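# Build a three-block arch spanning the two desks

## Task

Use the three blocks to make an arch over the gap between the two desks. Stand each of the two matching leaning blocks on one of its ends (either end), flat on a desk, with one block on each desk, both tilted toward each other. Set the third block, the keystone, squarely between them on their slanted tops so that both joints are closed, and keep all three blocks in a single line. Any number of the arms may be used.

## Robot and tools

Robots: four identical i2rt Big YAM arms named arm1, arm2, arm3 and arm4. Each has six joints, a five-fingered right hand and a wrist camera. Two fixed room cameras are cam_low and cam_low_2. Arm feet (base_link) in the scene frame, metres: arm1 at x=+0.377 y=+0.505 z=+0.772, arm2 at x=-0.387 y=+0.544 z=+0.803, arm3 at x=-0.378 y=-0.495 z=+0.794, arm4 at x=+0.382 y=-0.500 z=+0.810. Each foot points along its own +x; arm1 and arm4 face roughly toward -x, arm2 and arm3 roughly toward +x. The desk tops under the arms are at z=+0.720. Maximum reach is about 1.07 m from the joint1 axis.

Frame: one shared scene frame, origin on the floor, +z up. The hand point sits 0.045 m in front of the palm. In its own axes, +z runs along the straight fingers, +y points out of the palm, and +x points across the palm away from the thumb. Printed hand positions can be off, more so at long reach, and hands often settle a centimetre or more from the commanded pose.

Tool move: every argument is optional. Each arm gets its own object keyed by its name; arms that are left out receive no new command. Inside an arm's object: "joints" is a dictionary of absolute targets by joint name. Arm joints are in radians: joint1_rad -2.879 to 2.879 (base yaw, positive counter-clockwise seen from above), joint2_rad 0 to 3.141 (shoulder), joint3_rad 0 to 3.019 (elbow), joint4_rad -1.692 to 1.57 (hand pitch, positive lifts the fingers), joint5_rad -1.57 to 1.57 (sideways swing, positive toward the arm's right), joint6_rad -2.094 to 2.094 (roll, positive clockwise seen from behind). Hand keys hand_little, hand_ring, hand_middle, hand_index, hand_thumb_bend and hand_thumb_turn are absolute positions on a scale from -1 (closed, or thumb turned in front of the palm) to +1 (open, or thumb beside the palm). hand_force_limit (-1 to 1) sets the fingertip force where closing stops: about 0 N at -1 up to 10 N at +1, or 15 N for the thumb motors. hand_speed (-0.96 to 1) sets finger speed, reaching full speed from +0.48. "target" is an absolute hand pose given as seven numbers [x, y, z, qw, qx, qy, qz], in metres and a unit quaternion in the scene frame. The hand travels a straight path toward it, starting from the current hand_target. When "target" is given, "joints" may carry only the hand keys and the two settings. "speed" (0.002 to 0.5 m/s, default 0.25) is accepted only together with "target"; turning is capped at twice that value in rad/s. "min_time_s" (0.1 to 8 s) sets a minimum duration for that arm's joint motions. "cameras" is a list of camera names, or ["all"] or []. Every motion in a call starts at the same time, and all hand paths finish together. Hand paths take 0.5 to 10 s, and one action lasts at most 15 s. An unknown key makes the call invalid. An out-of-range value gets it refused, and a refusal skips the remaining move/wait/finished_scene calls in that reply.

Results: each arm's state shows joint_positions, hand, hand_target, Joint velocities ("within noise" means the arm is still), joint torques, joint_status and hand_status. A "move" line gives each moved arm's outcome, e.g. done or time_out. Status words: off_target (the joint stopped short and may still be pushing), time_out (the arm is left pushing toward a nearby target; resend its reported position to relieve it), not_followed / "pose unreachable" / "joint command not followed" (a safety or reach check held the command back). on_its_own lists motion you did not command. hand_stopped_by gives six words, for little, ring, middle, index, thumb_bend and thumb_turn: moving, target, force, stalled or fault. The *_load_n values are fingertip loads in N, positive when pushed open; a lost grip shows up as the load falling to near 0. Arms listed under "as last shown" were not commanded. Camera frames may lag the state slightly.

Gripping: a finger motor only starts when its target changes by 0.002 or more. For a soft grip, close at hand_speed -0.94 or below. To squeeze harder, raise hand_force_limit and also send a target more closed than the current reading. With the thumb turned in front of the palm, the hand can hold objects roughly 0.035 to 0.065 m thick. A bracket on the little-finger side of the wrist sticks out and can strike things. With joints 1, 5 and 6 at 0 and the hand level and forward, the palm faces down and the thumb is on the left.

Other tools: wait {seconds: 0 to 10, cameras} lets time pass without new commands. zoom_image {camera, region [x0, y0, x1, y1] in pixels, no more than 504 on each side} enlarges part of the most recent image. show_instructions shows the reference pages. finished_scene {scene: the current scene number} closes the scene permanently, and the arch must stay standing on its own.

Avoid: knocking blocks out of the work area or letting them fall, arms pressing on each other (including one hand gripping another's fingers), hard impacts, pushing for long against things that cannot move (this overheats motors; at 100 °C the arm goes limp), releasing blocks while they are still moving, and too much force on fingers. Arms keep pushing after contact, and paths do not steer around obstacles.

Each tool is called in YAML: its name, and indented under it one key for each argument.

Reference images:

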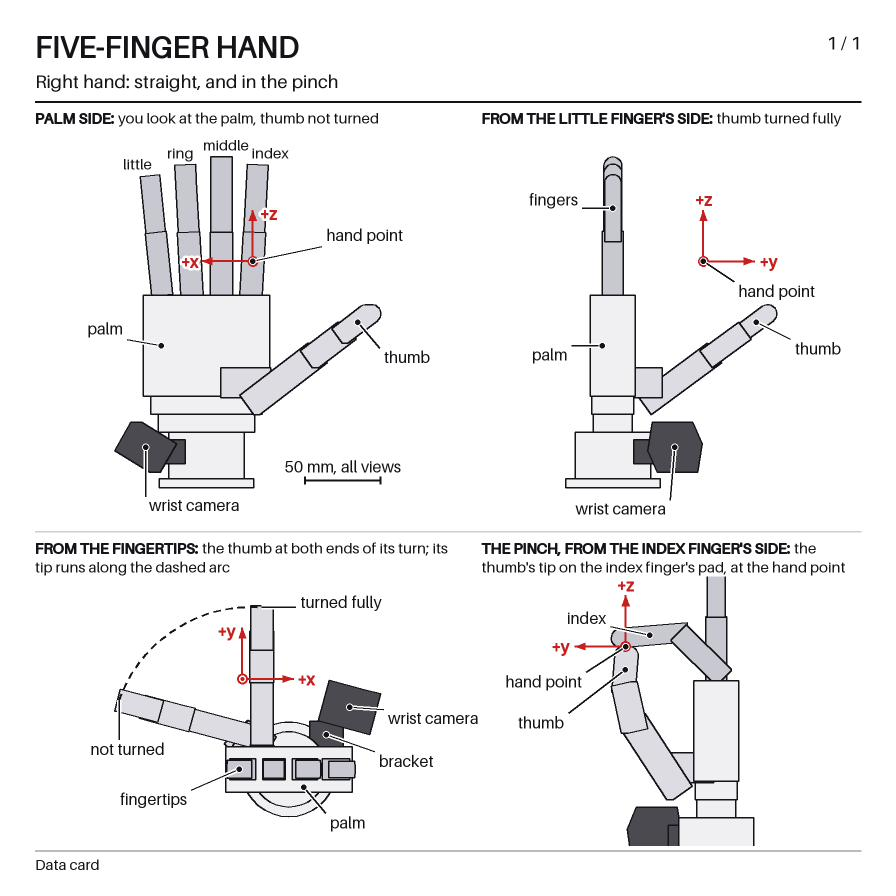

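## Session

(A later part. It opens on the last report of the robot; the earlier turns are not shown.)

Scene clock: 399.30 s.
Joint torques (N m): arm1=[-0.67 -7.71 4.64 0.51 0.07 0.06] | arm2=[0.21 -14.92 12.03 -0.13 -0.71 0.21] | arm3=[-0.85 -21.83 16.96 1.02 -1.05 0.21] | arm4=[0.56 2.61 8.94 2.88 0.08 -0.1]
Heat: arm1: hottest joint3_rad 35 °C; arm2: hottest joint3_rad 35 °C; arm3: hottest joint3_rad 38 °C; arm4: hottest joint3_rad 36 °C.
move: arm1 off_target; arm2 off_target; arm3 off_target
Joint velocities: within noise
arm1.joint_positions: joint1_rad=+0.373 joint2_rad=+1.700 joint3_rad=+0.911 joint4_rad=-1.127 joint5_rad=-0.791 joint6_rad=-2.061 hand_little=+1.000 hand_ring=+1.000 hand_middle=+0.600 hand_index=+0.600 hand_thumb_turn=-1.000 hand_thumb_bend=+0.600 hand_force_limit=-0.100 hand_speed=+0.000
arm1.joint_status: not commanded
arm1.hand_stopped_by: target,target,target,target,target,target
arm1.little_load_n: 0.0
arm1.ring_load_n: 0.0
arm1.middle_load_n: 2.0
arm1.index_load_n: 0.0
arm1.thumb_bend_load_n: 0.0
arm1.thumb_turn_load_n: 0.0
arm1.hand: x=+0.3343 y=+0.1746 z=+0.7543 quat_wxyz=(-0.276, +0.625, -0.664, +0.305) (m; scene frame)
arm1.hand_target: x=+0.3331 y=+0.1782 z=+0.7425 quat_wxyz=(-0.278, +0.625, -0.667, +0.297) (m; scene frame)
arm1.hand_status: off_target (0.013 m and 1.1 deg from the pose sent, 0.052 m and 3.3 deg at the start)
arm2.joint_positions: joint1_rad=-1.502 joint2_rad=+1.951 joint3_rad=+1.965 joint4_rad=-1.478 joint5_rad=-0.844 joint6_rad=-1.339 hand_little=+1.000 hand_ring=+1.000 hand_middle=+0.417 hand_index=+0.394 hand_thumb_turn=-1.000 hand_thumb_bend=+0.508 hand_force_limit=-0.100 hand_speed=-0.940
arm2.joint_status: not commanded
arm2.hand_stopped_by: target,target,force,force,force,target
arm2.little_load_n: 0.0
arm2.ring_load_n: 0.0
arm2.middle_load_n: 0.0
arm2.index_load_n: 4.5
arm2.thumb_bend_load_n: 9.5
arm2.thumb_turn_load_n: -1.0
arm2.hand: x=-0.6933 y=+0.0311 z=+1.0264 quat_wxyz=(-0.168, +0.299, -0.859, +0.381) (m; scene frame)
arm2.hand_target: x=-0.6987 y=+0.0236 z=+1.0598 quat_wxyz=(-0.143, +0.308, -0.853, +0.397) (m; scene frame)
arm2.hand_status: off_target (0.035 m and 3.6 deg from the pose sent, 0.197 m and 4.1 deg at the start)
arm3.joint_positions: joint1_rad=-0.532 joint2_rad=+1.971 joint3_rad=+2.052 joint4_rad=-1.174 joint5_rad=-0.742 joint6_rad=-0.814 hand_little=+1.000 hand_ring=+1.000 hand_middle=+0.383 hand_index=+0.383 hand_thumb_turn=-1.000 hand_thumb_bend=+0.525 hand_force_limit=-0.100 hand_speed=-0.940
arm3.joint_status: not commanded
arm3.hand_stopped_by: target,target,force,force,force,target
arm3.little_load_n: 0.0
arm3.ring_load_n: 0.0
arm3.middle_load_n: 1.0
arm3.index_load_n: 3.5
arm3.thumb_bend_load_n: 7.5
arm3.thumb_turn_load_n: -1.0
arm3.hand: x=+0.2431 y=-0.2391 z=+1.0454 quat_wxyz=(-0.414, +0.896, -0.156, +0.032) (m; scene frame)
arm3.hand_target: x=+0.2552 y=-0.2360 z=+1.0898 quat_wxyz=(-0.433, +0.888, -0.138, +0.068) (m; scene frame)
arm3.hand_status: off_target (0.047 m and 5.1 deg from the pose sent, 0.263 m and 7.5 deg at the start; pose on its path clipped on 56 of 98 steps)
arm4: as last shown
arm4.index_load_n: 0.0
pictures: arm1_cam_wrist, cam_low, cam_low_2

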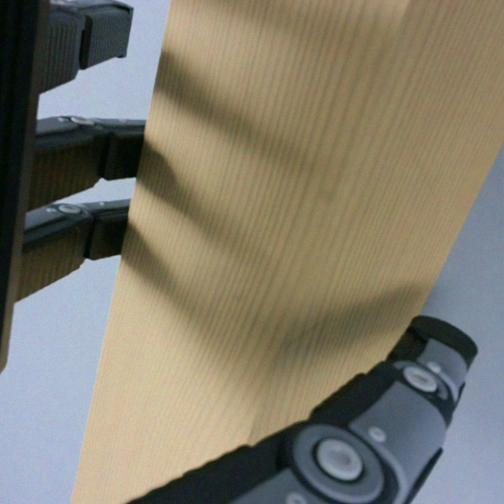

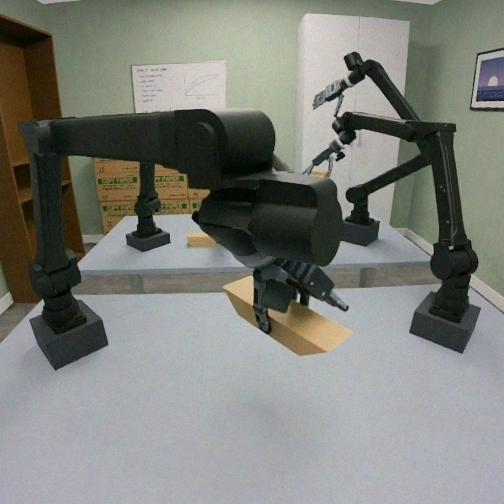

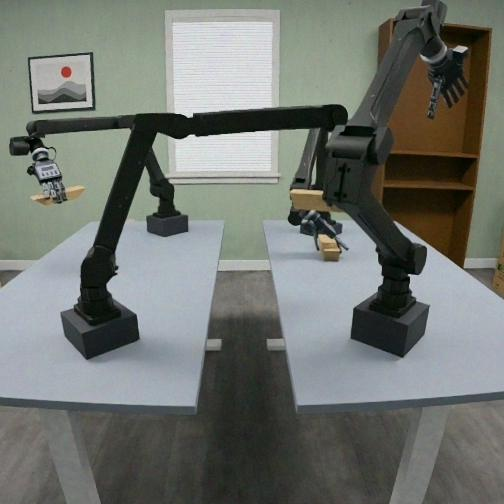

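move:
  arm1: {"joints": {"hand_speed": -0.94, "hand_force_limit": -0.4, "hand_index": -0.2, "hand_middle": -0.2, "hand_thumb_bend": -0.2}}

move:
  arm1: {"joints": {"hand_force_limit": -0.05, "hand_index": -0.3, "hand_middle": -0.3}}

move:
  arm1: {"target": [0.333, 0.178, 0.82, 0.2782, -0.6243, 0.6664, -0.2968], "speed": 0.08}
  cameras: ["arm1_cam_wrist", "cam_low"]

Scene clock: 406.73 s.
Joint torques (N m): arm1=[-0.5 -7.82 4.63 0.38 0.2 -0.03] | arm2=[0.26 -15.15 12.01 -0.17 -0.72 0.22] | arm3=[-0.79 -21.77 16.92 1.01 -1.05 0.21] | arm4=[0.91 2.55 8.84 2.76 0.07 -0.1]
Heat: arm1: hottest joint3_rad 35 °C; arm2: hottest joint3_rad 35 °C; arm3: hottest joint3_rad 39 °C; arm4: hottest joint3_rad 36 °C.
move: arm1 off_target
Joint velocities: within noise
arm1.joint_positions: joint1_rad=+0.374 joint2_rad=+1.701 joint3_rad=+0.911 joint4_rad=-1.123 joint5_rad=-0.795 joint6_rad=-2.055 hand_little=+1.000 hand_ring=+1.000 hand_middle=+0.410 hand_index=+0.421 hand_thumb_turn=-1.000 hand_thumb_bend=+0.508 hand_force_limit=-0.400 hand_speed=-0.940
arm1.joint_status: hand_middle off_target (ended at +0.410, target -0.200); hand_index off_target (ended at +0.421, target -0.200); hand_thumb_bend off_target (ended at +0.508, target -0.200); the others done
arm1.hand_stopped_by: target,target,force,force,force,target
arm1.little_load_n: 0.0
arm1.ring_load_n: 0.0
arm1.middle_load_n: 3.5
arm1.index_load_n: 1.0
arm1.thumb_bend_load_n: 6.0
arm1.thumb_turn_load_n: 0.5
arm1.hand: x=+0.3351 y=+0.1737 z=+0.7540 quat_wxyz=(-0.276, +0.623, -0.665, +0.306) (m; scene frame)
arm1.hand_target: x=+0.3331 y=+0.1783 z=+0.7424 quat_wxyz=(-0.278, +0.625, -0.667, +0.297) (m; scene frame)
arm1.hand_status: not commanded
arm2, arm3, arm4: as last shown
arm2.index_load_n: 5.0
arm2.thumb_turn_load_n: -1.5
arm3.index_load_n: 4.0
arm3.thumb_bend_load_n: 8.0
arm3.thumb_turn_load_n: -1.5
pictures: none

Scene clock: 407.30 s.
Joint torques (N m): arm1=[-0.85 -7.82 4.75 0.29 0.21 -0.03] | arm2=[0.38 -14.97 12.1 -0.12 -0.72 0.22] | arm3=[-0.79 -21.77 16.9 1.01 -1.05 0.21] | arm4=[0.79 2.55 8.91 2.8 0.07 -0.09]
Heat: arm1: hottest joint3_rad 35 °C; arm2: hottest joint3_rad 35 °C; arm3: hottest joint3_rad 39 °C; arm4: hottest joint3_rad 36 °C.
move: arm1 off_target
Joint velocities: within noise
arm1.joint_positions: joint1_rad=+0.375 joint2_rad=+1.701 joint3_rad=+0.911 joint4_rad=-1.123 joint5_rad=-0.795 joint6_rad=-2.052 hand_little=+1.000 hand_ring=+1.000 hand_middle=+0.400 hand_index=+0.400 hand_thumb_turn=-1.000 hand_thumb_bend=+0.509 hand_force_limit=-0.050 hand_speed=-0.940
arm1.joint_status: hand_middle off_target (ended at +0.400, target -0.300); hand_index off_target (ended at +0.400, target -0.300); the others done
arm1.hand_stopped_by: target,target,force,force,force,target
arm1.little_load_n: 0.0
arm1.ring_load_n: 0.0
arm1.middle_load_n: 2.5
arm1.index_load_n: 5.0
arm1.thumb_bend_load_n: 9.0
arm1.thumb_turn_load_n: 0.0
arm1.hand: x=+0.3355 y=+0.1738 z=+0.7541 quat_wxyz=(-0.277, +0.622, -0.665, +0.306) (m; scene frame)
arm1.hand_target: x=+0.3331 y=+0.1783 z=+0.7424 quat_wxyz=(-0.278, +0.624, -0.667, +0.297) (m; scene frame)
arm1.hand_status: not commanded
arm2, arm3, arm4: as last shown
arm2.index_load_n: 4.5
arm2.thumb_turn_load_n: -1.0
arm3.middle_load_n: 0.5
arm3.thumb_turn_load_n: -1.0
arm4.ring_load_n: -0.5
pictures: none

Scene clock: 408.93 s.
Joint torques (N m): arm1=[-0.85 -11.22 10.02 -1.43 -0.73 0.05] | arm2=[0.15 -14.97 12.05 -0.13 -0.72 0.22] | arm3=[-0.85 -21.83 16.92 1.03 -1.06 0.2] | arm4=[0.85 2.49 8.81 2.78 0.07 -0.1]
Heat: arm1: hottest joint3_rad 35 °C; arm2: hottest joint3_rad 35 °C; arm3: hottest joint3_rad 40 °C; arm4: hottest joint3_rad 36 °C.
move: arm1 off_target
Joint velocities: within noise
arm1.joint_positions: joint1_rad=+0.375 joint2_rad=+1.603 joint3_rad=+0.911 joint4_rad=-1.294 joint5_rad=-0.768 joint6_rad=-2.060 hand_little=+1.000 hand_ring=+1.000 hand_middle=+0.400 hand_index=+0.400 hand_thumb_turn=-1.000 hand_thumb_bend=+0.509 hand_force_limit=-0.050 hand_speed=-0.940
arm1.joint_status: not commanded
arm1.hand_stopped_by: target,target,force,force,force,target
arm1.little_load_n: 0.0
arm1.ring_load_n: 0.0
arm1.middle_load_n: 1.0
arm1.index_load_n: 3.0
arm1.thumb_bend_load_n: 7.0
arm1.thumb_turn_load_n: -1.0
arm1.hand: x=+0.3424 y=+0.2026 z=+0.7959 quat_wxyz=(-0.303, +0.616, -0.670, +0.282) (m; scene frame)
arm1.hand_target: x=+0.3335 y=+0.1793 z=+0.8198 quat_wxyz=(-0.278, +0.625, -0.667, +0.297) (m; scene frame)
arm1.hand_status: off_target (0.036 m and 3.5 deg from the pose sent, 0.066 m and 1.1 deg at the start)
arm2, arm3: as last shown
arm2.index_load_n: 5.0
arm2.thumb_turn_load_n: -1.5
arm3.little_load_n: -0.5
arm3.middle_load_n: 1.0
arm3.index_load_n: 3.5
arm3.thumb_turn_load_n: -1.5
arm4.joint_positions: joint1_rad=-1.591 joint2_rad=+0.602 joint3_rad=+1.437 joint4_rad=-1.316 joint5_rad=+0.076 joint6_rad=-0.995 hand_little=+1.000 hand_ring=+1.000 hand_middle=+1.000 hand_index=+1.000 hand_thumb_turn=+1.000 hand_thumb_bend=+1.000 hand_force_limit=+0.000 hand_speed=-0.800
arm4.joint_status: not commanded
arm4.hand_stopped_by: target,target,target,target,target,target
arm4.little_load_n: 0.0
arm4.ring_load_n: 0.0
arm4.middle_load_n: 0.0
arm4.index_load_n: 0.0
arm4.thumb_bend_load_n: 0.0
arm4.thumb_turn_load_n: 0.0
arm4.hand: x=+0.5680 y=-0.3794 z=+1.3177 quat_wxyz=(-0.297, +0.854, +0.071, +0.421) (m; scene frame)
arm4.hand_target: x=+0.5679 y=-0.3821 z=+1.3264 quat_wxyz=(-0.301, +0.849, +0.067, +0.430) (m; scene frame)
arm4.hand_status: not commanded
pictures: arm1_cam_wrist, cam_low

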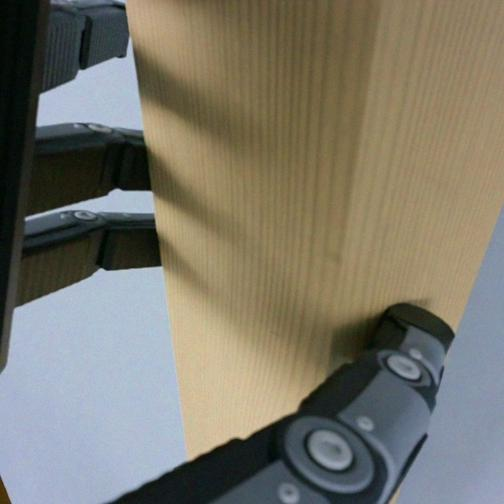

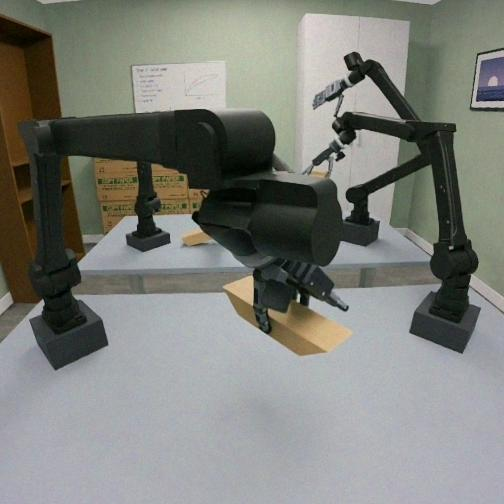

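zoom_image:
  camera: "cam_low"
  region: [160, 200, 340, 270]

Scaled by 2.800 from the camera's 504x504 image, which has a finer 720x720 frame.

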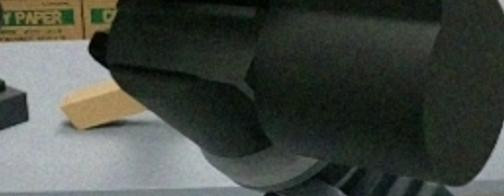

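move:
  arm1: {"target": [0.333, 0.178, 0.742, 0.2782, -0.6243, 0.6664, -0.2968], "speed": 0.06}

move:
  arm1: {"joints": {"hand_speed": -0.6, "hand_index": 0.6, "hand_middle": 0.6, "hand_thumb_bend": 0.6}}
  cameras: ["arm1_cam_wrist", "cam_low"]

Scene clock: 421.50 s.
Joint torques (N m): arm1=[-0.85 -6.53 4.68 1.17 -0.35 -0.11] | arm2=[0.21 -15.03 11.96 -0.17 -0.71 0.2] | arm3=[-0.85 -21.71 16.94 1.09 -1.05 0.21] | arm4=[0.97 2.37 8.8 2.85 0.05 -0.09]
Heat: arm1: hottest joint3_rad 37 °C; arm2: hottest joint3_rad 35 °C; arm3: hottest joint3_rad 41 °C; arm4: hottest joint3_rad 36 °C.
move: arm1 off_target
Joint velocities: within noise
arm1.joint_positions: joint1_rad=+0.375 joint2_rad=+1.683 joint3_rad=+0.911 joint4_rad=-1.149 joint5_rad=-0.779 joint6_rad=-2.044 hand_little=+1.000 hand_ring=+1.000 hand_middle=+0.400 hand_index=+0.400 hand_thumb_turn=-1.000 hand_thumb_bend=+0.509 hand_force_limit=-0.050 hand_speed=-0.940
arm1.joint_status: not commanded
arm1.hand_stopped_by: target,target,force,force,force,target
arm1.little_load_n: 0.0
arm1.ring_load_n: 0.0
arm1.middle_load_n: 3.5
arm1.index_load_n: 1.0
arm1.thumb_bend_load_n: 6.5
arm1.thumb_turn_load_n: 1.5
arm1.hand: x=+0.3346 y=+0.1793 z=+0.7604 quat_wxyz=(-0.279, +0.621, -0.669, +0.296) (m; scene frame)
arm1.hand_target: x=+0.3331 y=+0.1787 z=+0.7430 quat_wxyz=(-0.278, +0.625, -0.667, +0.297) (m; scene frame)
arm1.hand_status: off_target (0.018 m and 0.5 deg from the pose sent, 0.060 m and 3.5 deg at the start)
arm2, arm3, arm4: as last shown
arm2.index_load_n: 4.5
arm3.little_load_n: 0.0
arm3.middle_load_n: 0.5
arm3.index_load_n: 4.0
pictures: none

Scene clock: 422.17 s.
Joint torques (N m): arm1=[-0.73 -9.05 4.64 -0.06 -0.43 -0.09] | arm2=[0.5 -14.97 12 -0.12 -0.73 0.21] | arm3=[-0.85 -21.77 16.94 1.03 -1.06 0.21] | arm4=[0.91 2.26 8.95 2.78 0.07 -0.09]
Heat: arm1: hottest joint3_rad 37 °C; arm2: hottest joint3_rad 35 °C; arm3: hottest joint3_rad 42 °C; arm4: hottest joint3_rad 36 °C.
move: arm1 done
Joint velocities: within noise
arm1.joint_positions: joint1_rad=+0.375 joint2_rad=+1.711 joint3_rad=+0.911 joint4_rad=-1.112 joint5_rad=-0.778 joint6_rad=-2.047 hand_little=+1.000 hand_ring=+1.000 hand_middle=+0.600 hand_index=+0.600 hand_thumb_turn=-1.000 hand_thumb_bend=+0.600 hand_force_limit=-0.050 hand_speed=-0.600
arm1.joint_status: all done
arm1.hand_stopped_by: target,target,target,target,target,target
arm1.little_load_n: 0.0
arm1.ring_load_n: 0.0
arm1.middle_load_n: 0.0
arm1.index_load_n: 0.0
arm1.thumb_bend_load_n: 0.0
arm1.thumb_turn_load_n: 0.0
arm1.hand: x=+0.3325 y=+0.1749 z=+0.7488 quat_wxyz=(-0.276, +0.624, -0.668, +0.298) (m; scene frame)
arm1.hand_target: x=+0.3332 y=+0.1787 z=+0.7430 quat_wxyz=(-0.278, +0.624, -0.667, +0.297) (m; scene frame)
arm1.hand_status: not commanded
arm2, arm3, arm4: as last shown
arm3.thumb_turn_load_n: -1.0
pictures: arm1_cam_wrist, cam_low

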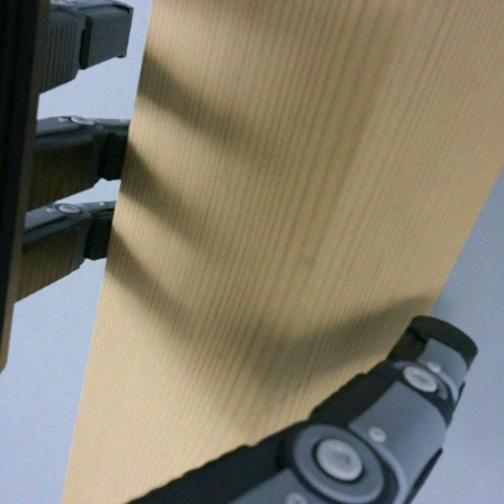

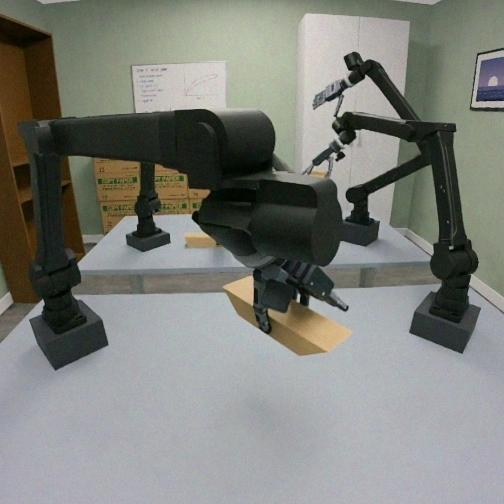

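move:
  arm1: {"target": [0.335, 0.210, 0.750, 0.2782, -0.6243, 0.6664, -0.2968], "speed": 0.05}
  cameras: ["arm1_cam_wrist", "cam_low"]

Scene clock: 427.43 s.
Joint torques (N m): arm1=[-1.67 -10.46 4.18 -0.8 -0.36 -0.09] | arm2=[0.03 -14.97 11.99 -0.16 -0.7 0.2] | arm3=[-0.73 -21.83 16.92 1.05 -1.05 0.21] | arm4=[0.91 2.49 8.84 2.81 0.08 -0.11]
Heat: arm1: hottest joint3_rad 36 °C; arm2: hottest joint3_rad 35 °C; arm3: hottest joint3_rad 42 °C; arm4: hottest joint3_rad 36 °C.
move: arm1 done
Joint velocities: within noise
arm1.joint_positions: joint1_rad=+0.354 joint2_rad=+1.668 joint3_rad=+0.837 joint4_rad=-1.114 joint5_rad=-0.768 joint6_rad=-2.085 hand_little=+1.000 hand_ring=+1.000 hand_middle=+0.600 hand_index=+0.600 hand_thumb_turn=-1.000 hand_thumb_bend=+0.600 hand_force_limit=-0.050 hand_speed=-0.600
arm1.joint_status: not commanded
arm1.hand_stopped_by: target,target,target,target,target,target
arm1.little_load_n: 0.0
arm1.ring_load_n: 0.0
arm1.middle_load_n: 0.0
arm1.index_load_n: 0.0
arm1.thumb_bend_load_n: 0.0
arm1.thumb_turn_load_n: 0.0
arm1.hand: x=+0.3362 y=+0.2043 z=+0.7470 quat_wxyz=(-0.279, +0.625, -0.666, +0.296) (m; scene frame)
arm1.hand_target: x=+0.3350 y=+0.2099 z=+0.7498 quat_wxyz=(-0.278, +0.625, -0.667, +0.297) (m; scene frame)
arm1.hand_status: done (0.007 m and 0.2 deg from the pose sent, 0.035 m and 0.4 deg at the start)
arm2, arm3, arm4: as last shown
arm3.middle_load_n: 1.0
arm3.index_load_n: 3.5
arm3.thumb_bend_load_n: 7.5
arm3.thumb_turn_load_n: -1.5
pictures: arm1_cam_wrist, cam_low

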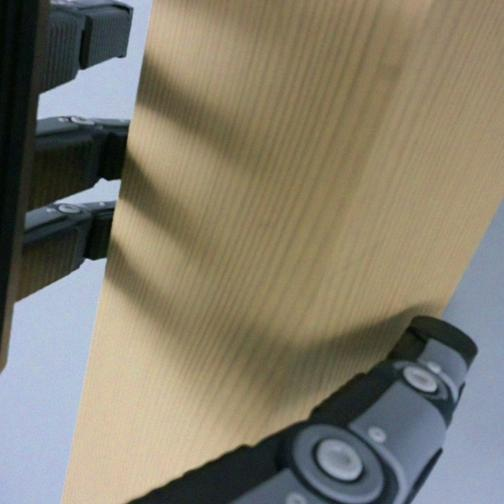

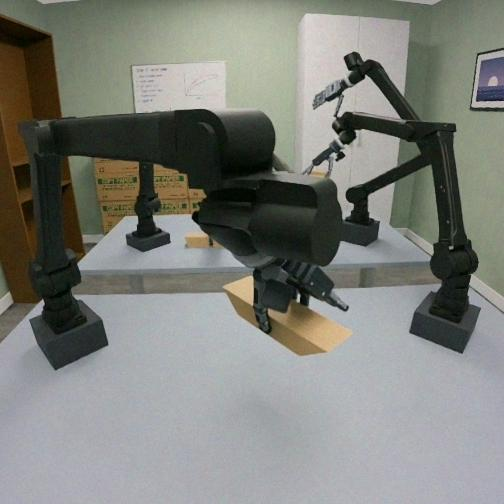

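Good position. Grip again.

move:
  arm1: {"joints": {"hand_speed": -0.94, "hand_force_limit": -0.4, "hand_index": -0.2, "hand_middle": -0.2, "hand_thumb_bend": -0.2}}

move:
  arm1: {"joints": {"hand_force_limit": -0.05, "hand_index": -0.3, "hand_middle": -0.3}}

move:
  arm1: {"target": [0.335, 0.195, 0.85, 0.2782, -0.6243, 0.6664, -0.2968], "speed": 0.08}
  cameras: ["arm1_cam_wrist", "cam_low", "cam_low_2"]

Scene clock: 434.37 s.
Joint torques (N m): arm1=[-1.55 -10.17 4.27 -0.73 -0.32 -0.08] | arm2=[0.32 -15.03 12.03 -0.13 -0.71 0.22] | arm3=[-0.79 -21.89 16.94 1.06 -1.05 0.21] | arm4=[0.85 2.67 8.83 2.74 0.06 -0.11]
Heat: arm1: hottest joint3_rad 36 °C; arm2: hottest joint3_rad 35 °C; arm3: hottest joint3_rad 43 °C; arm4: hottest joint3_rad 36 °C.
move: arm1 off_target
Joint velocities: within noise
arm1.joint_positions: joint1_rad=+0.352 joint2_rad=+1.668 joint3_rad=+0.837 joint4_rad=-1.116 joint5_rad=-0.769 joint6_rad=-2.087 hand_little=+1.000 hand_ring=+1.000 hand_middle=+0.382 hand_index=+0.392 hand_thumb_turn=-1.000 hand_thumb_bend=+0.512 hand_force_limit=-0.400 hand_speed=-0.940
arm1.joint_status: hand_middle off_target (ended at +0.382, target -0.200); hand_index off_target (ended at +0.392, target -0.200); hand_thumb_bend off_target (ended at +0.512, target -0.200); the others done
arm1.hand_stopped_by: target,target,force,force,force,target
arm1.little_load_n: 0.0
arm1.ring_load_n: 0.0
arm1.middle_load_n: 4.5
arm1.index_load_n: 1.5
arm1.thumb_bend_load_n: 11.0
arm1.thumb_turn_load_n: 0.5
arm1.hand: x=+0.3360 y=+0.2044 z=+0.7471 quat_wxyz=(-0.279, +0.625, -0.666, +0.297) (m; scene frame)
arm1.hand_target: x=+0.3351 y=+0.2099 z=+0.7498 quat_wxyz=(-0.278, +0.625, -0.667, +0.297) (m; scene frame)
arm1.hand_status: not commanded
arm2, arm3, arm4: as last shown
arm3.middle_load_n: 0.5
arm3.index_load_n: 4.0
pictures: none

Scene clock: 434.93 s.
Joint torques (N m): arm1=[-1.61 -10.34 4.21 -0.77 -0.33 -0.09] | arm2=[0.44 -15.03 12.01 -0.13 -0.71 0.21] | arm3=[-0.73 -21.83 16.91 1.03 -1.06 0.2] | arm4=[0.85 2.84 8.94 2.84 0.07 -0.08]
Heat: arm1: hottest joint3_rad 36 °C; arm2: hottest joint3_rad 35 °C; arm3: hottest joint3_rad 43 °C; arm4: hottest joint3_rad 36 °C.
move: arm1 off_target
Joint velocities: within noise
arm1.joint_positions: joint1_rad=+0.352 joint2_rad=+1.668 joint3_rad=+0.837 joint4_rad=-1.116 joint5_rad=-0.769 joint6_rad=-2.087 hand_little=+1.000 hand_ring=+1.000 hand_middle=+0.378 hand_index=+0.383 hand_thumb_turn=-1.000 hand_thumb_bend=+0.513 hand_force_limit=-0.050 hand_speed=-0.940
arm1.joint_status: hand_middle off_target (ended at +0.378, target -0.300); hand_index off_target (ended at +0.383, target -0.300); the others done
arm1.hand_stopped_by: target,target,force,force,force,target
arm1.little_load_n: 0.0
arm1.ring_load_n: 0.0
arm1.middle_load_n: 5.5
arm1.index_load_n: 5.0
arm1.thumb_bend_load_n: 12.0
arm1.thumb_turn_load_n: 0.0
arm1.hand: x=+0.3360 y=+0.2044 z=+0.7471 quat_wxyz=(-0.279, +0.625, -0.666, +0.297) (m; scene frame)
arm1.hand_target: x=+0.3351 y=+0.2099 z=+0.7498 quat_wxyz=(-0.278, +0.625, -0.667, +0.297) (m; scene frame)
arm1.hand_status: not commanded
arm2.joint_positions: joint1_rad=-1.502 joint2_rad=+1.951 joint3_rad=+1.965 joint4_rad=-1.478 joint5_rad=-0.844 joint6_rad=-1.339 hand_little=+1.000 hand_ring=+1.000 hand_middle=+0.417 hand_index=+0.394 hand_thumb_turn=-1.000 hand_thumb_bend=+0.508 hand_force_limit=-0.100 hand_speed=-0.940
arm2.joint_status: not commanded
arm2.hand_stopped_by: target,target,force,force,force,target
arm2.little_load_n: 0.0
arm2.ring_load_n: 0.0
arm2.middle_load_n: 0.0
arm2.index_load_n: 5.0
arm2.thumb_bend_load_n: 9.5
arm2.thumb_turn_load_n: -1.0
arm2.hand: x=-0.6933 y=+0.0311 z=+1.0264 quat_wxyz=(-0.168, +0.299, -0.859, +0.381) (m; scene frame)
arm2.hand_target: x=-0.6987 y=+0.0236 z=+1.0598 quat_wxyz=(-0.143, +0.308, -0.853, +0.397) (m; scene frame)
arm2.hand_status: not commanded
arm3.joint_positions: joint1_rad=-0.532 joint2_rad=+1.971 joint3_rad=+2.052 joint4_rad=-1.174 joint5_rad=-0.742 joint6_rad=-0.814 hand_little=+1.000 hand_ring=+1.000 hand_middle=+0.383 hand_index=+0.383 hand_thumb_turn=-1.000 hand_thumb_bend=+0.525 hand_force_limit=-0.100 hand_speed=-0.940
arm3.joint_status: not commanded
arm3.hand_stopped_by: target,target,force,force,force,target
arm3.little_load_n: 0.0
arm3.ring_load_n: 0.0
arm3.middle_load_n: 1.0
arm3.index_load_n: 4.0
arm3.thumb_bend_load_n: 8.0
arm3.thumb_turn_load_n: -1.5
arm3.hand: x=+0.2431 y=-0.2391 z=+1.0454 quat_wxyz=(-0.414, +0.896, -0.156, +0.032) (m; scene frame)
arm3.hand_target: x=+0.2552 y=-0.2360 z=+1.0898 quat_wxyz=(-0.433, +0.888, -0.138, +0.068) (m; scene frame)
arm3.hand_status: not commanded
arm4: as last shown
pictures: none

Scene clock: 436.93 s.
Joint torques (N m): arm1=[0.03 -10.58 10.7 -1.42 -0.86 0.16] | arm2=[0.26 -15.03 12.01 -0.14 -0.72 0.21] | arm3=[-0.73 -21.77 16.9 1.02 -1.05 0.21] | arm4=[1.32 2.32 8.85 2.77 0.09 -0.11]
Heat: arm1: hottest joint3_rad 36 °C; arm2: hottest joint3_rad 35 °C; arm3: hottest joint3_rad 44 °C; arm4: hottest joint3_rad 36 °C.
move: arm1 off_target
Joint velocities: within noise
arm1.joint_positions: joint1_rad=+0.352 joint2_rad=+1.519 joint3_rad=+0.900 joint4_rad=-1.385 joint5_rad=-0.761 joint6_rad=-2.091 hand_little=+1.000 hand_ring=+1.000 hand_middle=+0.378 hand_index=+0.383 hand_thumb_turn=-1.000 hand_thumb_bend=+0.513 hand_force_limit=-0.050 hand_speed=-0.940
arm1.joint_status: not commanded
arm1.hand_stopped_by: target,target,force,force,force,target
arm1.little_load_n: 0.0
arm1.ring_load_n: 0.0
arm1.middle_load_n: 5.0
arm1.index_load_n: 4.0
arm1.thumb_bend_load_n: 13.0
arm1.thumb_turn_load_n: -0.5
arm1.hand: x=+0.3411 y=+0.2196 z=+0.8239 quat_wxyz=(-0.302, +0.617, -0.669, +0.284) (m; scene frame)
arm1.hand_target: x=+0.3356 y=+0.1965 z=+0.8495 quat_wxyz=(-0.278, +0.625, -0.666, +0.297) (m; scene frame)
arm1.hand_status: off_target (0.036 m and 3.2 deg from the pose sent, 0.103 m and 0.1 deg at the start)
arm2, arm3, arm4: as last shown
arm2.thumb_turn_load_n: -1.5
arm3.middle_load_n: 0.5
arm3.index_load_n: 3.5
pictures: arm1_cam_wrist, cam_low, cam_low_2

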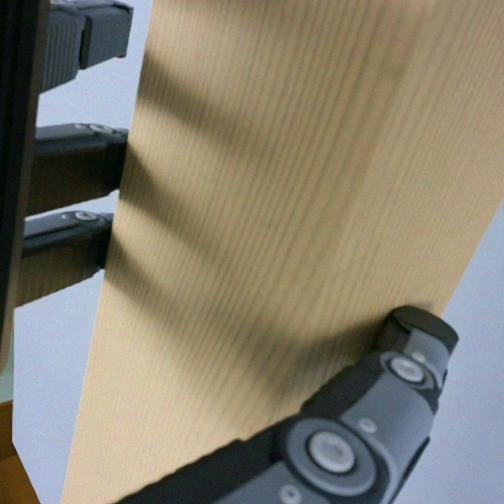

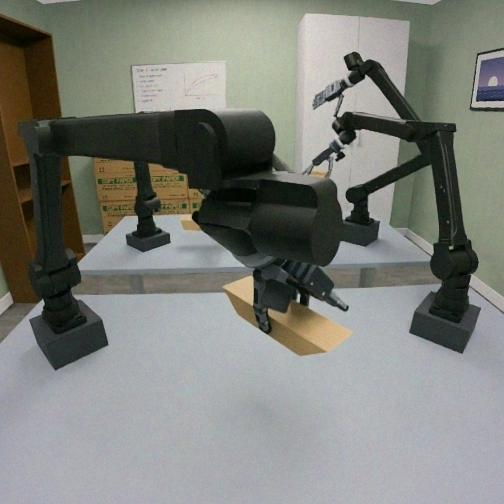

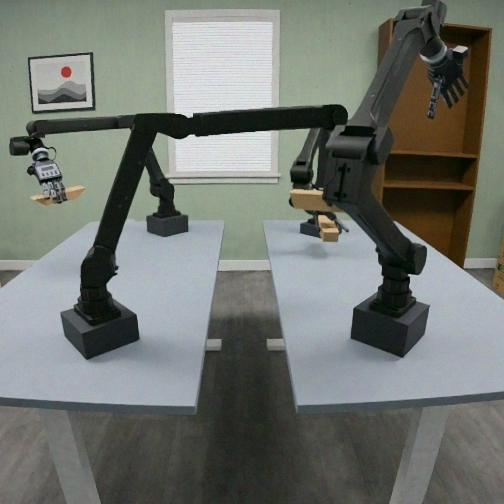

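move:
  arm1: {"target": [0.22, 0.10, 1.06, 0.5482, 0.1932, -0.739, 0.3399], "speed": 0.15}
  arm3: {"target": [-0.17, -0.10, 1.06, 0.3686, -0.725, -0.214, -0.5404], "speed": 0.15}
  cameras: ["cam_low", "cam_low_2", "arm1_cam_wrist", "arm3_cam_wrist"]

Scene clock: 472.90 s.
Joint torques (N m): arm1=[0.21 -4.07 10.07 2.92 0.56 -0.28] | arm2=[0.26 -14.97 12.01 -0.09 -0.7 0.21] | arm3=[0.15 -6.18 10.32 3.7 0.39 -0.11] | arm4=[0.73 2.37 8.88 2.74 0.09 -0.11]
Heat: arm1: hottest joint3_rad 39 °C; arm2: hottest joint3_rad 37 °C; arm3: hottest joint3_rad 46 °C; arm4: hottest joint3_rad 36 °C.
move: arm1 off_target; arm3 off_target
Joint velocities: within noise
arm1.joint_positions: joint1_rad=+0.783 joint2_rad=+0.974 joint3_rad=+0.697 joint4_rad=-0.021 joint5_rad=+0.754 joint6_rad=-1.076 hand_little=+1.000 hand_ring=+1.000 hand_middle=+0.378 hand_index=+0.383 hand_thumb_turn=-1.000 hand_thumb_bend=+0.513 hand_force_limit=-0.050 hand_speed=-0.940
arm1.joint_status: not commanded
arm1.hand_stopped_by: target,target,force,force,force,target
arm1.little_load_n: 0.0
arm1.ring_load_n: 0.0
arm1.middle_load_n: 4.5
arm1.index_load_n: 5.0
arm1.thumb_bend_load_n: 12.5
arm1.thumb_turn_load_n: 2.0
arm1.hand: x=+0.2184 y=+0.1060 z=+1.0401 quat_wxyz=(+0.536, +0.198, -0.754, +0.324) (m; scene frame)
arm1.hand_target: x=+0.2201 y=+0.1007 z=+1.0598 quat_wxyz=(+0.548, +0.193, -0.740, +0.340) (m; scene frame)
arm1.hand_status: off_target (0.021 m and 2.9 deg from the pose sent, 0.291 m and 114.0 deg at the start)
arm2, arm4: as last shown
arm2.index_load_n: 4.5
arm3.joint_positions: joint1_rad=+0.617 joint2_rad=+0.960 joint3_rad=+0.599 joint4_rad=+0.116 joint5_rad=+0.482 joint6_rad=-1.145 hand_little=+1.000 hand_ring=+1.000 hand_middle=+0.383 hand_index=+0.383 hand_thumb_turn=-1.000 hand_thumb_bend=+0.525 hand_force_limit=-0.100 hand_speed=-0.940
arm3.joint_status: not commanded
arm3.hand_stopped_by: target,target,force,force,force,target
arm3.little_load_n: 0.0
arm3.ring_load_n: 0.0
arm3.middle_load_n: 0.5
arm3.index_load_n: 3.0
arm3.thumb_bend_load_n: 8.0
arm3.thumb_turn_load_n: 2.0
arm3.hand: x=-0.1689 y=-0.1042 z=+1.0336 quat_wxyz=(-0.349, +0.747, +0.218, +0.522) (m; scene frame)
arm3.hand_target: x=-0.1699 y=-0.1007 z=+1.0598 quat_wxyz=(-0.368, +0.726, +0.213, +0.540) (m; scene frame)
arm3.hand_status: off_target (0.027 m and 4.0 deg from the pose sent, 0.436 m and 76.2 deg at the start)
arm4.index_load_n: -0.5
pictures: arm1_cam_wrist, arm3_cam_wrist, cam_low, cam_low_2

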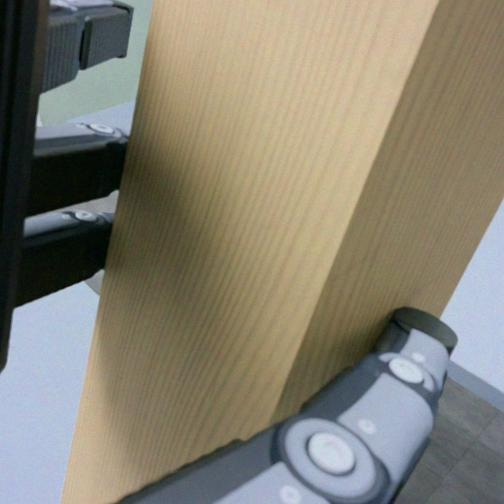

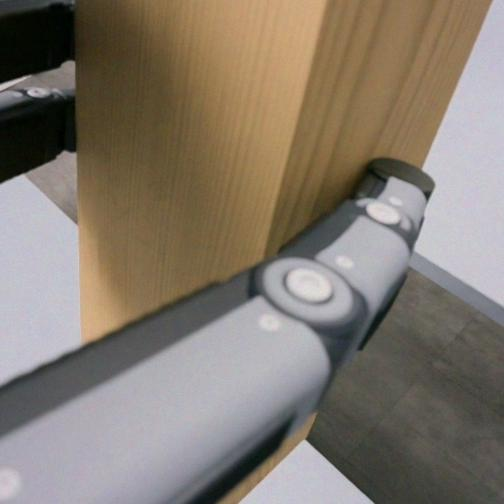

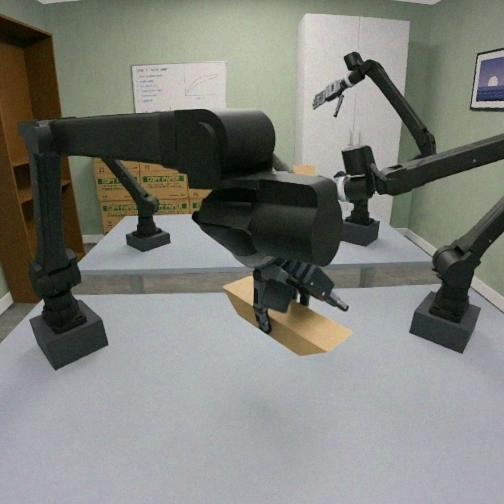

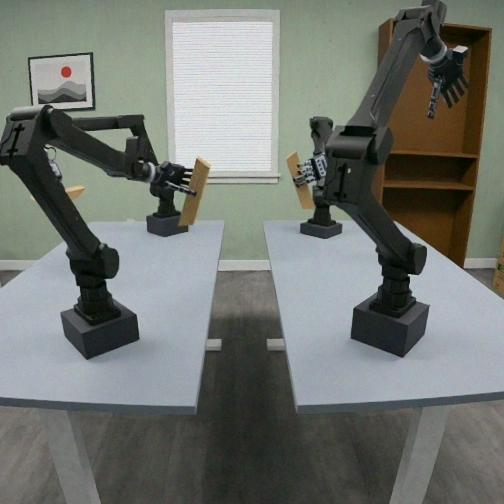

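zoom_image:
  camera: "cam_low_2"
  region: [140, 130, 360, 250]

move:
  arm2: {"target": [-0.66, 0.30, 1.12, 0.1429, -0.3083, 0.8526, -0.3971], "speed": 0.2}
  cameras: ["cam_low"]

Scaled by 2.291 from the camera's 504x504 image, which has a finer 720x720 frame.

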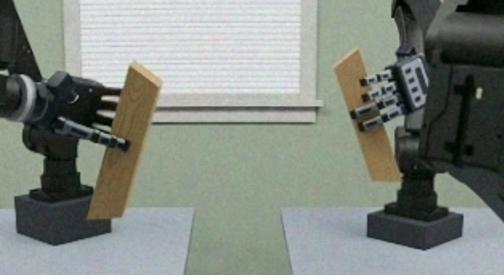

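Scene clock: 485.07 s.
Joint torques (N m): arm1=[0.32 -3.96 10.14 2.91 0.55 -0.3] | arm2=[-0.5 -7.06 7.62 -0.21 -0.65 0.07] | arm3=[0.21 -6.18 10.32 3.86 0.39 -0.11] | arm4=[0.91 2.78 8.8 2.78 0.08 -0.11]
Heat: arm1: hottest joint3_rad 40 °C; arm2: hottest joint3_rad 37 °C; arm3: hottest joint3_rad 45 °C; arm4: hottest joint3_rad 36 °C.
move: arm2 off_target
Joint velocities: within noise
arm1, arm3: as last shown
arm1.hand: x=+0.2183 y=+0.1060 z=+1.0402 quat_wxyz=(+0.536, +0.198, -0.754, +0.324) (m; scene frame)
arm1.hand_target: x=+0.2201 y=+0.1007 z=+1.0599 quat_wxyz=(+0.548, +0.193, -0.740, +0.340) (m; scene frame)
arm2.joint_positions: joint1_rad=-1.873 joint2_rad=+1.340 joint3_rad=+1.464 joint4_rad=-1.687 joint5_rad=-0.815 joint6_rad=-1.693 hand_little=+1.000 hand_ring=+1.000 hand_middle=+0.417 hand_index=+0.394 hand_thumb_turn=-1.000 hand_thumb_bend=+0.508 hand_force_limit=-0.100 hand_speed=-0.940
arm2.joint_status: not commanded
arm2.hand_stopped_by: target,target,force,force,force,target
arm2.little_load_n: 0.0
arm2.ring_load_n: 0.0
arm2.middle_load_n: 0.0
arm2.index_load_n: 4.5
arm2.thumb_bend_load_n: 9.5
arm2.thumb_turn_load_n: -1.0
arm2.hand: x=-0.6609 y=+0.2959 z=+1.1145 quat_wxyz=(-0.066, +0.273, -0.874, +0.396) (m; scene frame)
arm2.hand_target: x=-0.6597 y=+0.2993 z=+1.1193 quat_wxyz=(-0.060, +0.276, -0.873, +0.398) (m; scene frame)
arm2.hand_status: off_target (0.007 m and 10.0 deg from the pose sent, 0.287 m and 3.6 deg at the start; a joint's target at an end of its range on 40 of 69 steps)
arm3.hand: x=-0.1689 y=-0.1042 z=+1.0336 quat_wxyz=(-0.349, +0.747, +0.219, +0.522) (m; scene frame)
arm3.hand_target: x=-0.1700 y=-0.1007 z=+1.0598 quat_wxyz=(-0.368, +0.726, +0.213, +0.540) (m; scene frame)
arm4.joint_positions: joint1_rad=-1.591 joint2_rad=+0.602 joint3_rad=+1.437 joint4_rad=-1.316 joint5_rad=+0.076 joint6_rad=-0.995 hand_little=+1.000 hand_ring=+1.000 hand_middle=+1.000 hand_index=+1.000 hand_thumb_turn=+1.000 hand_thumb_bend=+1.000 hand_force_limit=+0.000 hand_speed=-0.800
arm4.joint_status: not commanded
arm4.hand_stopped_by: target,target,target,target,target,target
arm4.little_load_n: 0.0
arm4.ring_load_n: 0.0
arm4.middle_load_n: 0.0
arm4.index_load_n: 0.0
arm4.thumb_bend_load_n: 0.0
arm4.thumb_turn_load_n: 0.0
arm4.hand: x=+0.5680 y=-0.3794 z=+1.3177 quat_wxyz=(-0.297, +0.854, +0.071, +0.421) (m; scene frame)
arm4.hand_target: x=+0.5679 y=-0.3821 z=+1.3264 quat_wxyz=(-0.301, +0.849, +0.067, +0.430) (m; scene frame)
arm4.hand_status: not commanded
pictures: cam_low

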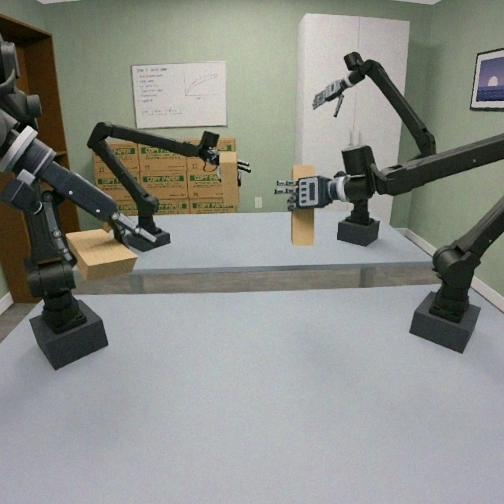

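zoom_image:
  camera: "cam_low"
  region: [180, 130, 350, 270]

Scaled by 2.965 from the camera's 504x504 image, which has a finer 720x720 frame.

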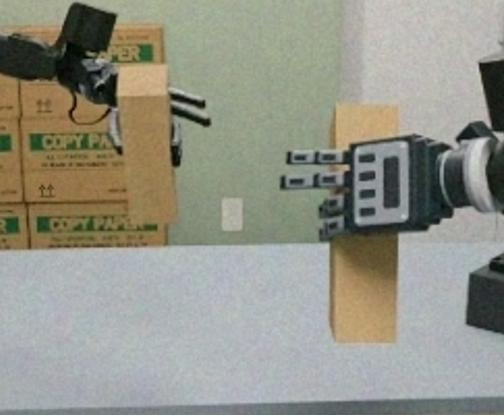

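move:
  arm1: {"target": [0.165, -0.018, 0.93, 0.5482, 0.1932, -0.739, 0.3399], "speed": 0.12}
  arm3: {"target": [-0.16, -0.022, 0.93, 0.3686, -0.725, -0.214, -0.5404], "speed": 0.12}
  arm4: {"target": [0.0, -0.05, 1.25, 0.2266, -0.6932, -0.6698, -0.14], "speed": 0.25}
  cameras: ["arm4_cam_wrist", "cam_low", "cam_low_2"]

Scene clock: 534.77 s.
Joint torques (N m): arm1=[-1.67 -10.23 12.3 2.99 0.39 -0.31] | arm2=[-0.62 -7.3 7.66 -0.21 -0.66 0.07] | arm3=[0.38 -9.64 9.09 3.86 0.41 -0.07] | arm4=[1.79 -13.8 11.85 1.09 0.2 -0.22]
Heat: arm1: hottest joint3_rad 43 °C; arm2: hottest joint3_rad 35 °C; arm3: hottest joint3_rad 42 °C; arm4: hottest joint3_rad 36 °C.
move: arm1 off_target; arm3 off_target; arm4 done
Joint velocities: within noise
arm1.joint_positions: joint1_rad=+0.672 joint2_rad=+1.525 joint3_rad=+0.691 joint4_rad=+0.492 joint5_rad=+0.632 joint6_rad=-1.115 hand_little=+1.000 hand_ring=+1.000 hand_middle=+0.378 hand_index=+0.383 hand_thumb_turn=-1.000 hand_thumb_bend=+0.513 hand_force_limit=-0.050 hand_speed=-0.940
arm1.joint_status: not commanded
arm1.hand_stopped_by: target,target,force,force,force,target
arm1.little_load_n: 0.0
arm1.ring_load_n: 0.0
arm1.middle_load_n: 4.5
arm1.index_load_n: 5.0
arm1.thumb_bend_load_n: 12.5
arm1.thumb_turn_load_n: 2.0
arm1.hand: x=+0.1770 y=+0.0174 z=+0.8797 quat_wxyz=(+0.522, +0.219, -0.767, +0.303) (m; scene frame)
arm1.hand_target: x=+0.1665 y=-0.0125 z=+0.9312 quat_wxyz=(+0.549, +0.193, -0.740, +0.339) (m; scene frame)
arm1.hand_status: off_target (0.063 m and 6.8 deg from the pose sent, 0.174 m and 2.9 deg at the start)
arm2: as last shown
arm3.joint_positions: joint1_rad=+0.632 joint2_rad=+1.457 joint3_rad=+0.561 joint4_rad=+0.655 joint5_rad=+0.497 joint6_rad=-1.145 hand_little=+1.000 hand_ring=+1.000 hand_middle=+0.383 hand_index=+0.383 hand_thumb_turn=-1.000 hand_thumb_bend=+0.525 hand_force_limit=-0.100 hand_speed=-0.940
arm3.joint_status: not commanded
arm3.hand_stopped_by: target,target,force,force,force,target
arm3.little_load_n: 0.0
arm3.ring_load_n: 0.0
arm3.middle_load_n: 0.5
arm3.index_load_n: 3.0
arm3.thumb_bend_load_n: 8.0
arm3.thumb_turn_load_n: 2.0
arm3.hand: x=-0.1595 y=-0.0375 z=+0.9057 quat_wxyz=(-0.349, +0.746, +0.219, +0.524) (m; scene frame)
arm3.hand_target: x=-0.1603 y=-0.0230 z=+0.9300 quat_wxyz=(-0.369, +0.726, +0.214, +0.540) (m; scene frame)
arm3.hand_status: off_target (0.029 m and 3.8 deg from the pose sent, 0.132 m and 4.0 deg at the start)
arm4.joint_positions: joint1_rad=+0.037 joint2_rad=+1.889 joint3_rad=+2.496 joint4_rad=-1.690 joint5_rad=+0.322 joint6_rad=-0.769 hand_little=+1.000 hand_ring=+1.000 hand_middle=+1.000 hand_index=+1.000 hand_thumb_turn=+1.000 hand_thumb_bend=+1.000 hand_force_limit=+0.000 hand_speed=-0.800
arm4.joint_status: not commanded
arm4.hand_stopped_by: target,target,target,target,target,target
arm4.little_load_n: 0.0
arm4.ring_load_n: 0.0
arm4.middle_load_n: 0.0
arm4.index_load_n: 0.0
arm4.thumb_bend_load_n: 0.0
arm4.thumb_turn_load_n: 0.0
arm4.hand: x=+0.0043 y=-0.0498 z=+1.2405 quat_wxyz=(-0.242, +0.693, +0.664, +0.143) (m; scene frame)
arm4.hand_target: x=+0.0005 y=-0.0503 z=+1.2492 quat_wxyz=(-0.250, +0.686, +0.669, +0.142) (m; scene frame)
arm4.hand_status: done (0.010 m and 1.9 deg from the pose sent, 0.660 m and 80.0 deg at the start; a joint's target at an end of its range on 38 of 115 steps)
pictures: arm4_cam_wrist, cam_low, cam_low_2

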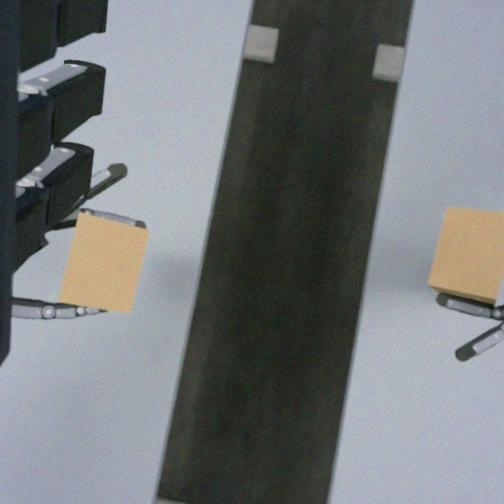

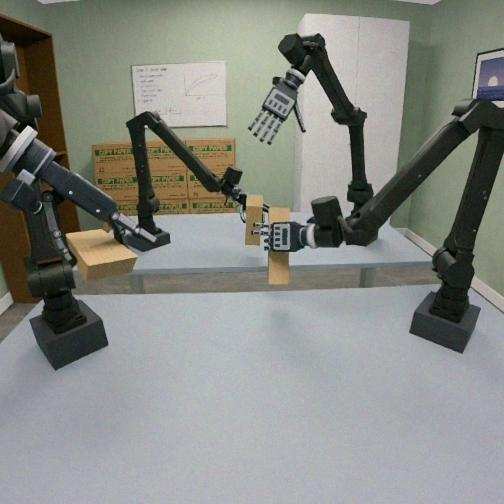

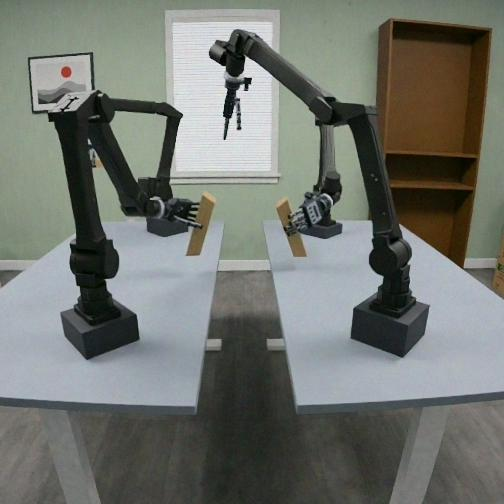

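move:
  arm1: {"target": [0.122, -0.045, 0.91, 0.5482, 0.1932, -0.739, 0.3399], "speed": 0.08}
  arm3: {"target": [-0.128, -0.012, 0.885, 0.3686, -0.725, -0.214, -0.5404], "speed": 0.08}
  cameras: ["arm4_cam_wrist", "cam_low", "cam_low_2"]

zoom_image:
  camera: "cam_low_2"
  region: [150, 170, 350, 290]

zoom_image:
  camera: "cam_low"
  region: [180, 170, 350, 310]

Scene clock: 556.60 s.
Joint torques (N m): arm1=[-1.38 -11.4 12.92 3.18 0.35 -0.31] | arm2=[-0.62 -7.24 7.53 -0.14 -0.66 0.07] | arm3=[-1.55 -11.05 8.99 3.93 0.2 -0.11] | arm4=[2.14 -13.92 11.9 1.1 0.24 -0.21]
Heat: arm1: hottest joint3_rad 47 °C; arm2: hottest joint3_rad 34 °C; arm3: hottest joint3_rad 41 °C; arm4: hottest joint3_rad 39 °C.
move: arm1 off_target; arm3 off_target
Joint velocities: within noise
arm1.joint_positions: joint1_rad=+0.584 joint2_rad=+1.638 joint3_rad=+0.749 joint4_rad=+0.546 joint5_rad=+0.548 joint6_rad=-1.137 hand_little=+1.000 hand_ring=+1.000 hand_middle=+0.378 hand_index=+0.383 hand_thumb_turn=-1.000 hand_thumb_bend=+0.513 hand_force_limit=-0.050 hand_speed=-0.940
arm1.joint_status: not commanded
arm1.hand_stopped_by: target,target,force,force,force,target
arm1.little_load_n: 0.0
arm1.ring_load_n: 0.0
arm1.middle_load_n: 4.5
arm1.index_load_n: 5.0
arm1.thumb_bend_load_n: 12.5
arm1.thumb_turn_load_n: 1.5
arm1.hand: x=+0.1385 y=-0.0025 z=+0.8551 quat_wxyz=(+0.516, +0.219, -0.772, +0.300) (m; scene frame)
arm1.hand_target: x=+0.1244 y=-0.0381 z=+0.9120 quat_wxyz=(+0.549, +0.193, -0.740, +0.339) (m; scene frame)
arm1.hand_status: off_target (0.071 m and 7.6 deg from the pose sent, 0.089 m and 6.8 deg at the start)
arm2, arm4: as last shown
arm2.index_load_n: 5.0
arm3.joint_positions: joint1_rad=+0.576 joint2_rad=+1.631 joint3_rad=+0.561 joint4_rad=+0.821 joint5_rad=+0.426 joint6_rad=-1.157 hand_little=+1.000 hand_ring=+1.000 hand_middle=+0.383 hand_index=+0.383 hand_thumb_turn=-1.000 hand_thumb_bend=+0.525 hand_force_limit=-0.100 hand_speed=-0.940
arm3.joint_status: not commanded
arm3.hand_stopped_by: target,target,force,force,force,target
arm3.little_load_n: 0.0
arm3.ring_load_n: 0.0
arm3.middle_load_n: 1.0
arm3.index_load_n: 3.0
arm3.thumb_bend_load_n: 8.0
arm3.thumb_turn_load_n: 1.5
arm3.hand: x=-0.1396 y=-0.0301 z=+0.8561 quat_wxyz=(-0.350, +0.748, +0.225, +0.516) (m; scene frame)
arm3.hand_target: x=-0.1286 y=-0.0137 z=+0.8855 quat_wxyz=(-0.368, +0.726, +0.214, +0.541) (m; scene frame)
arm3.hand_status: off_target (0.036 m and 4.6 deg from the pose sent, 0.046 m and 3.8 deg at the start)
arm4.joint_positions: joint1_rad=+0.037 joint2_rad=+1.889 joint3_rad=+2.496 joint4_rad=-1.690 joint5_rad=+0.322 joint6_rad=-0.770 hand_little=+1.000 hand_ring=+1.000 hand_middle=+1.000 hand_index=+1.000 hand_thumb_turn=+1.000 hand_thumb_bend=+1.000 hand_force_limit=+0.000 hand_speed=-0.800
arm4.hand: x=+0.0043 y=-0.0498 z=+1.2406 quat_wxyz=(-0.242, +0.693, +0.665, +0.143) (m; scene frame)
pictures: arm4_cam_wrist, cam_low, cam_low_2

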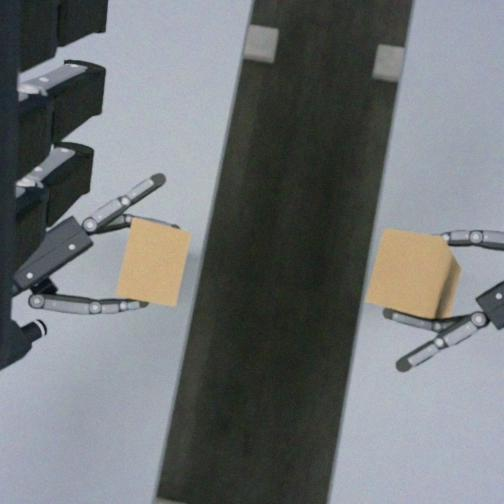

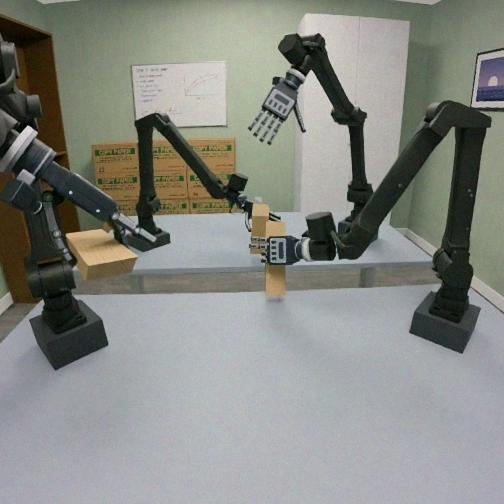

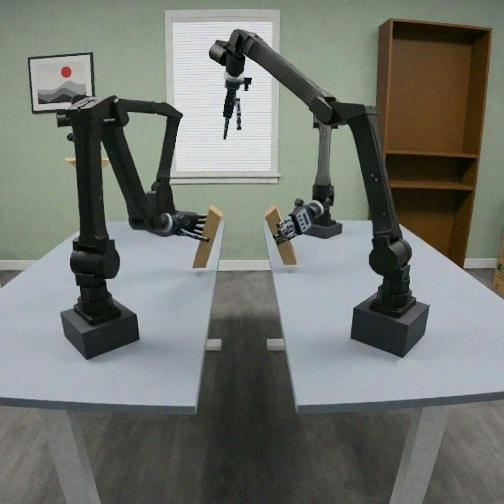

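Scaled by 2.520 from the camera's 504x504 image, which has a finer 720x720 frame.

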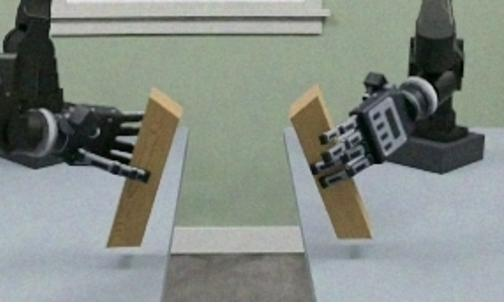

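Scaled by 2.965 from the camera's 504x504 image, which has a finer 720x720 frame.

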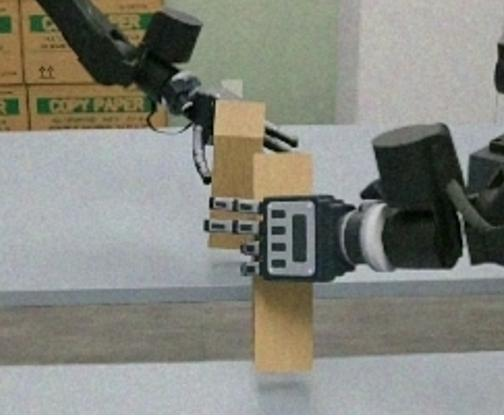

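zoom_image:
  camera: "arm4_cam_wrist"
  region: [90, 180, 290, 340]

zoom_image:
  camera: "arm4_cam_wrist"
  region: [290, 180, 490, 340]

Scaled by 2.520 from the camera's 504x504 image, which has a finer 720x720 frame.

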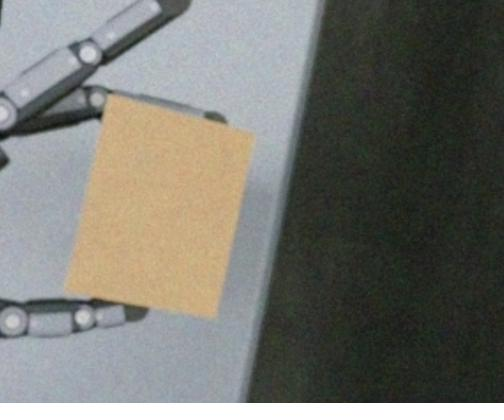

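Scaled by 2.520 from the camera's 504x504 image, which has a finer 720x720 frame.

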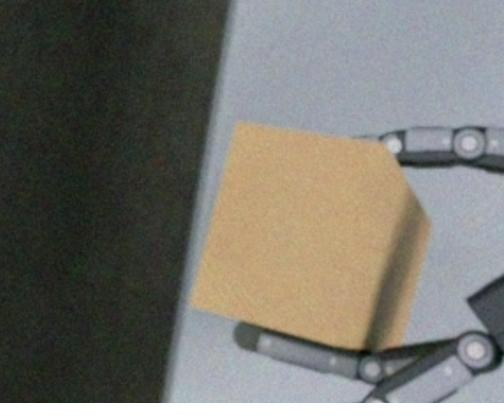

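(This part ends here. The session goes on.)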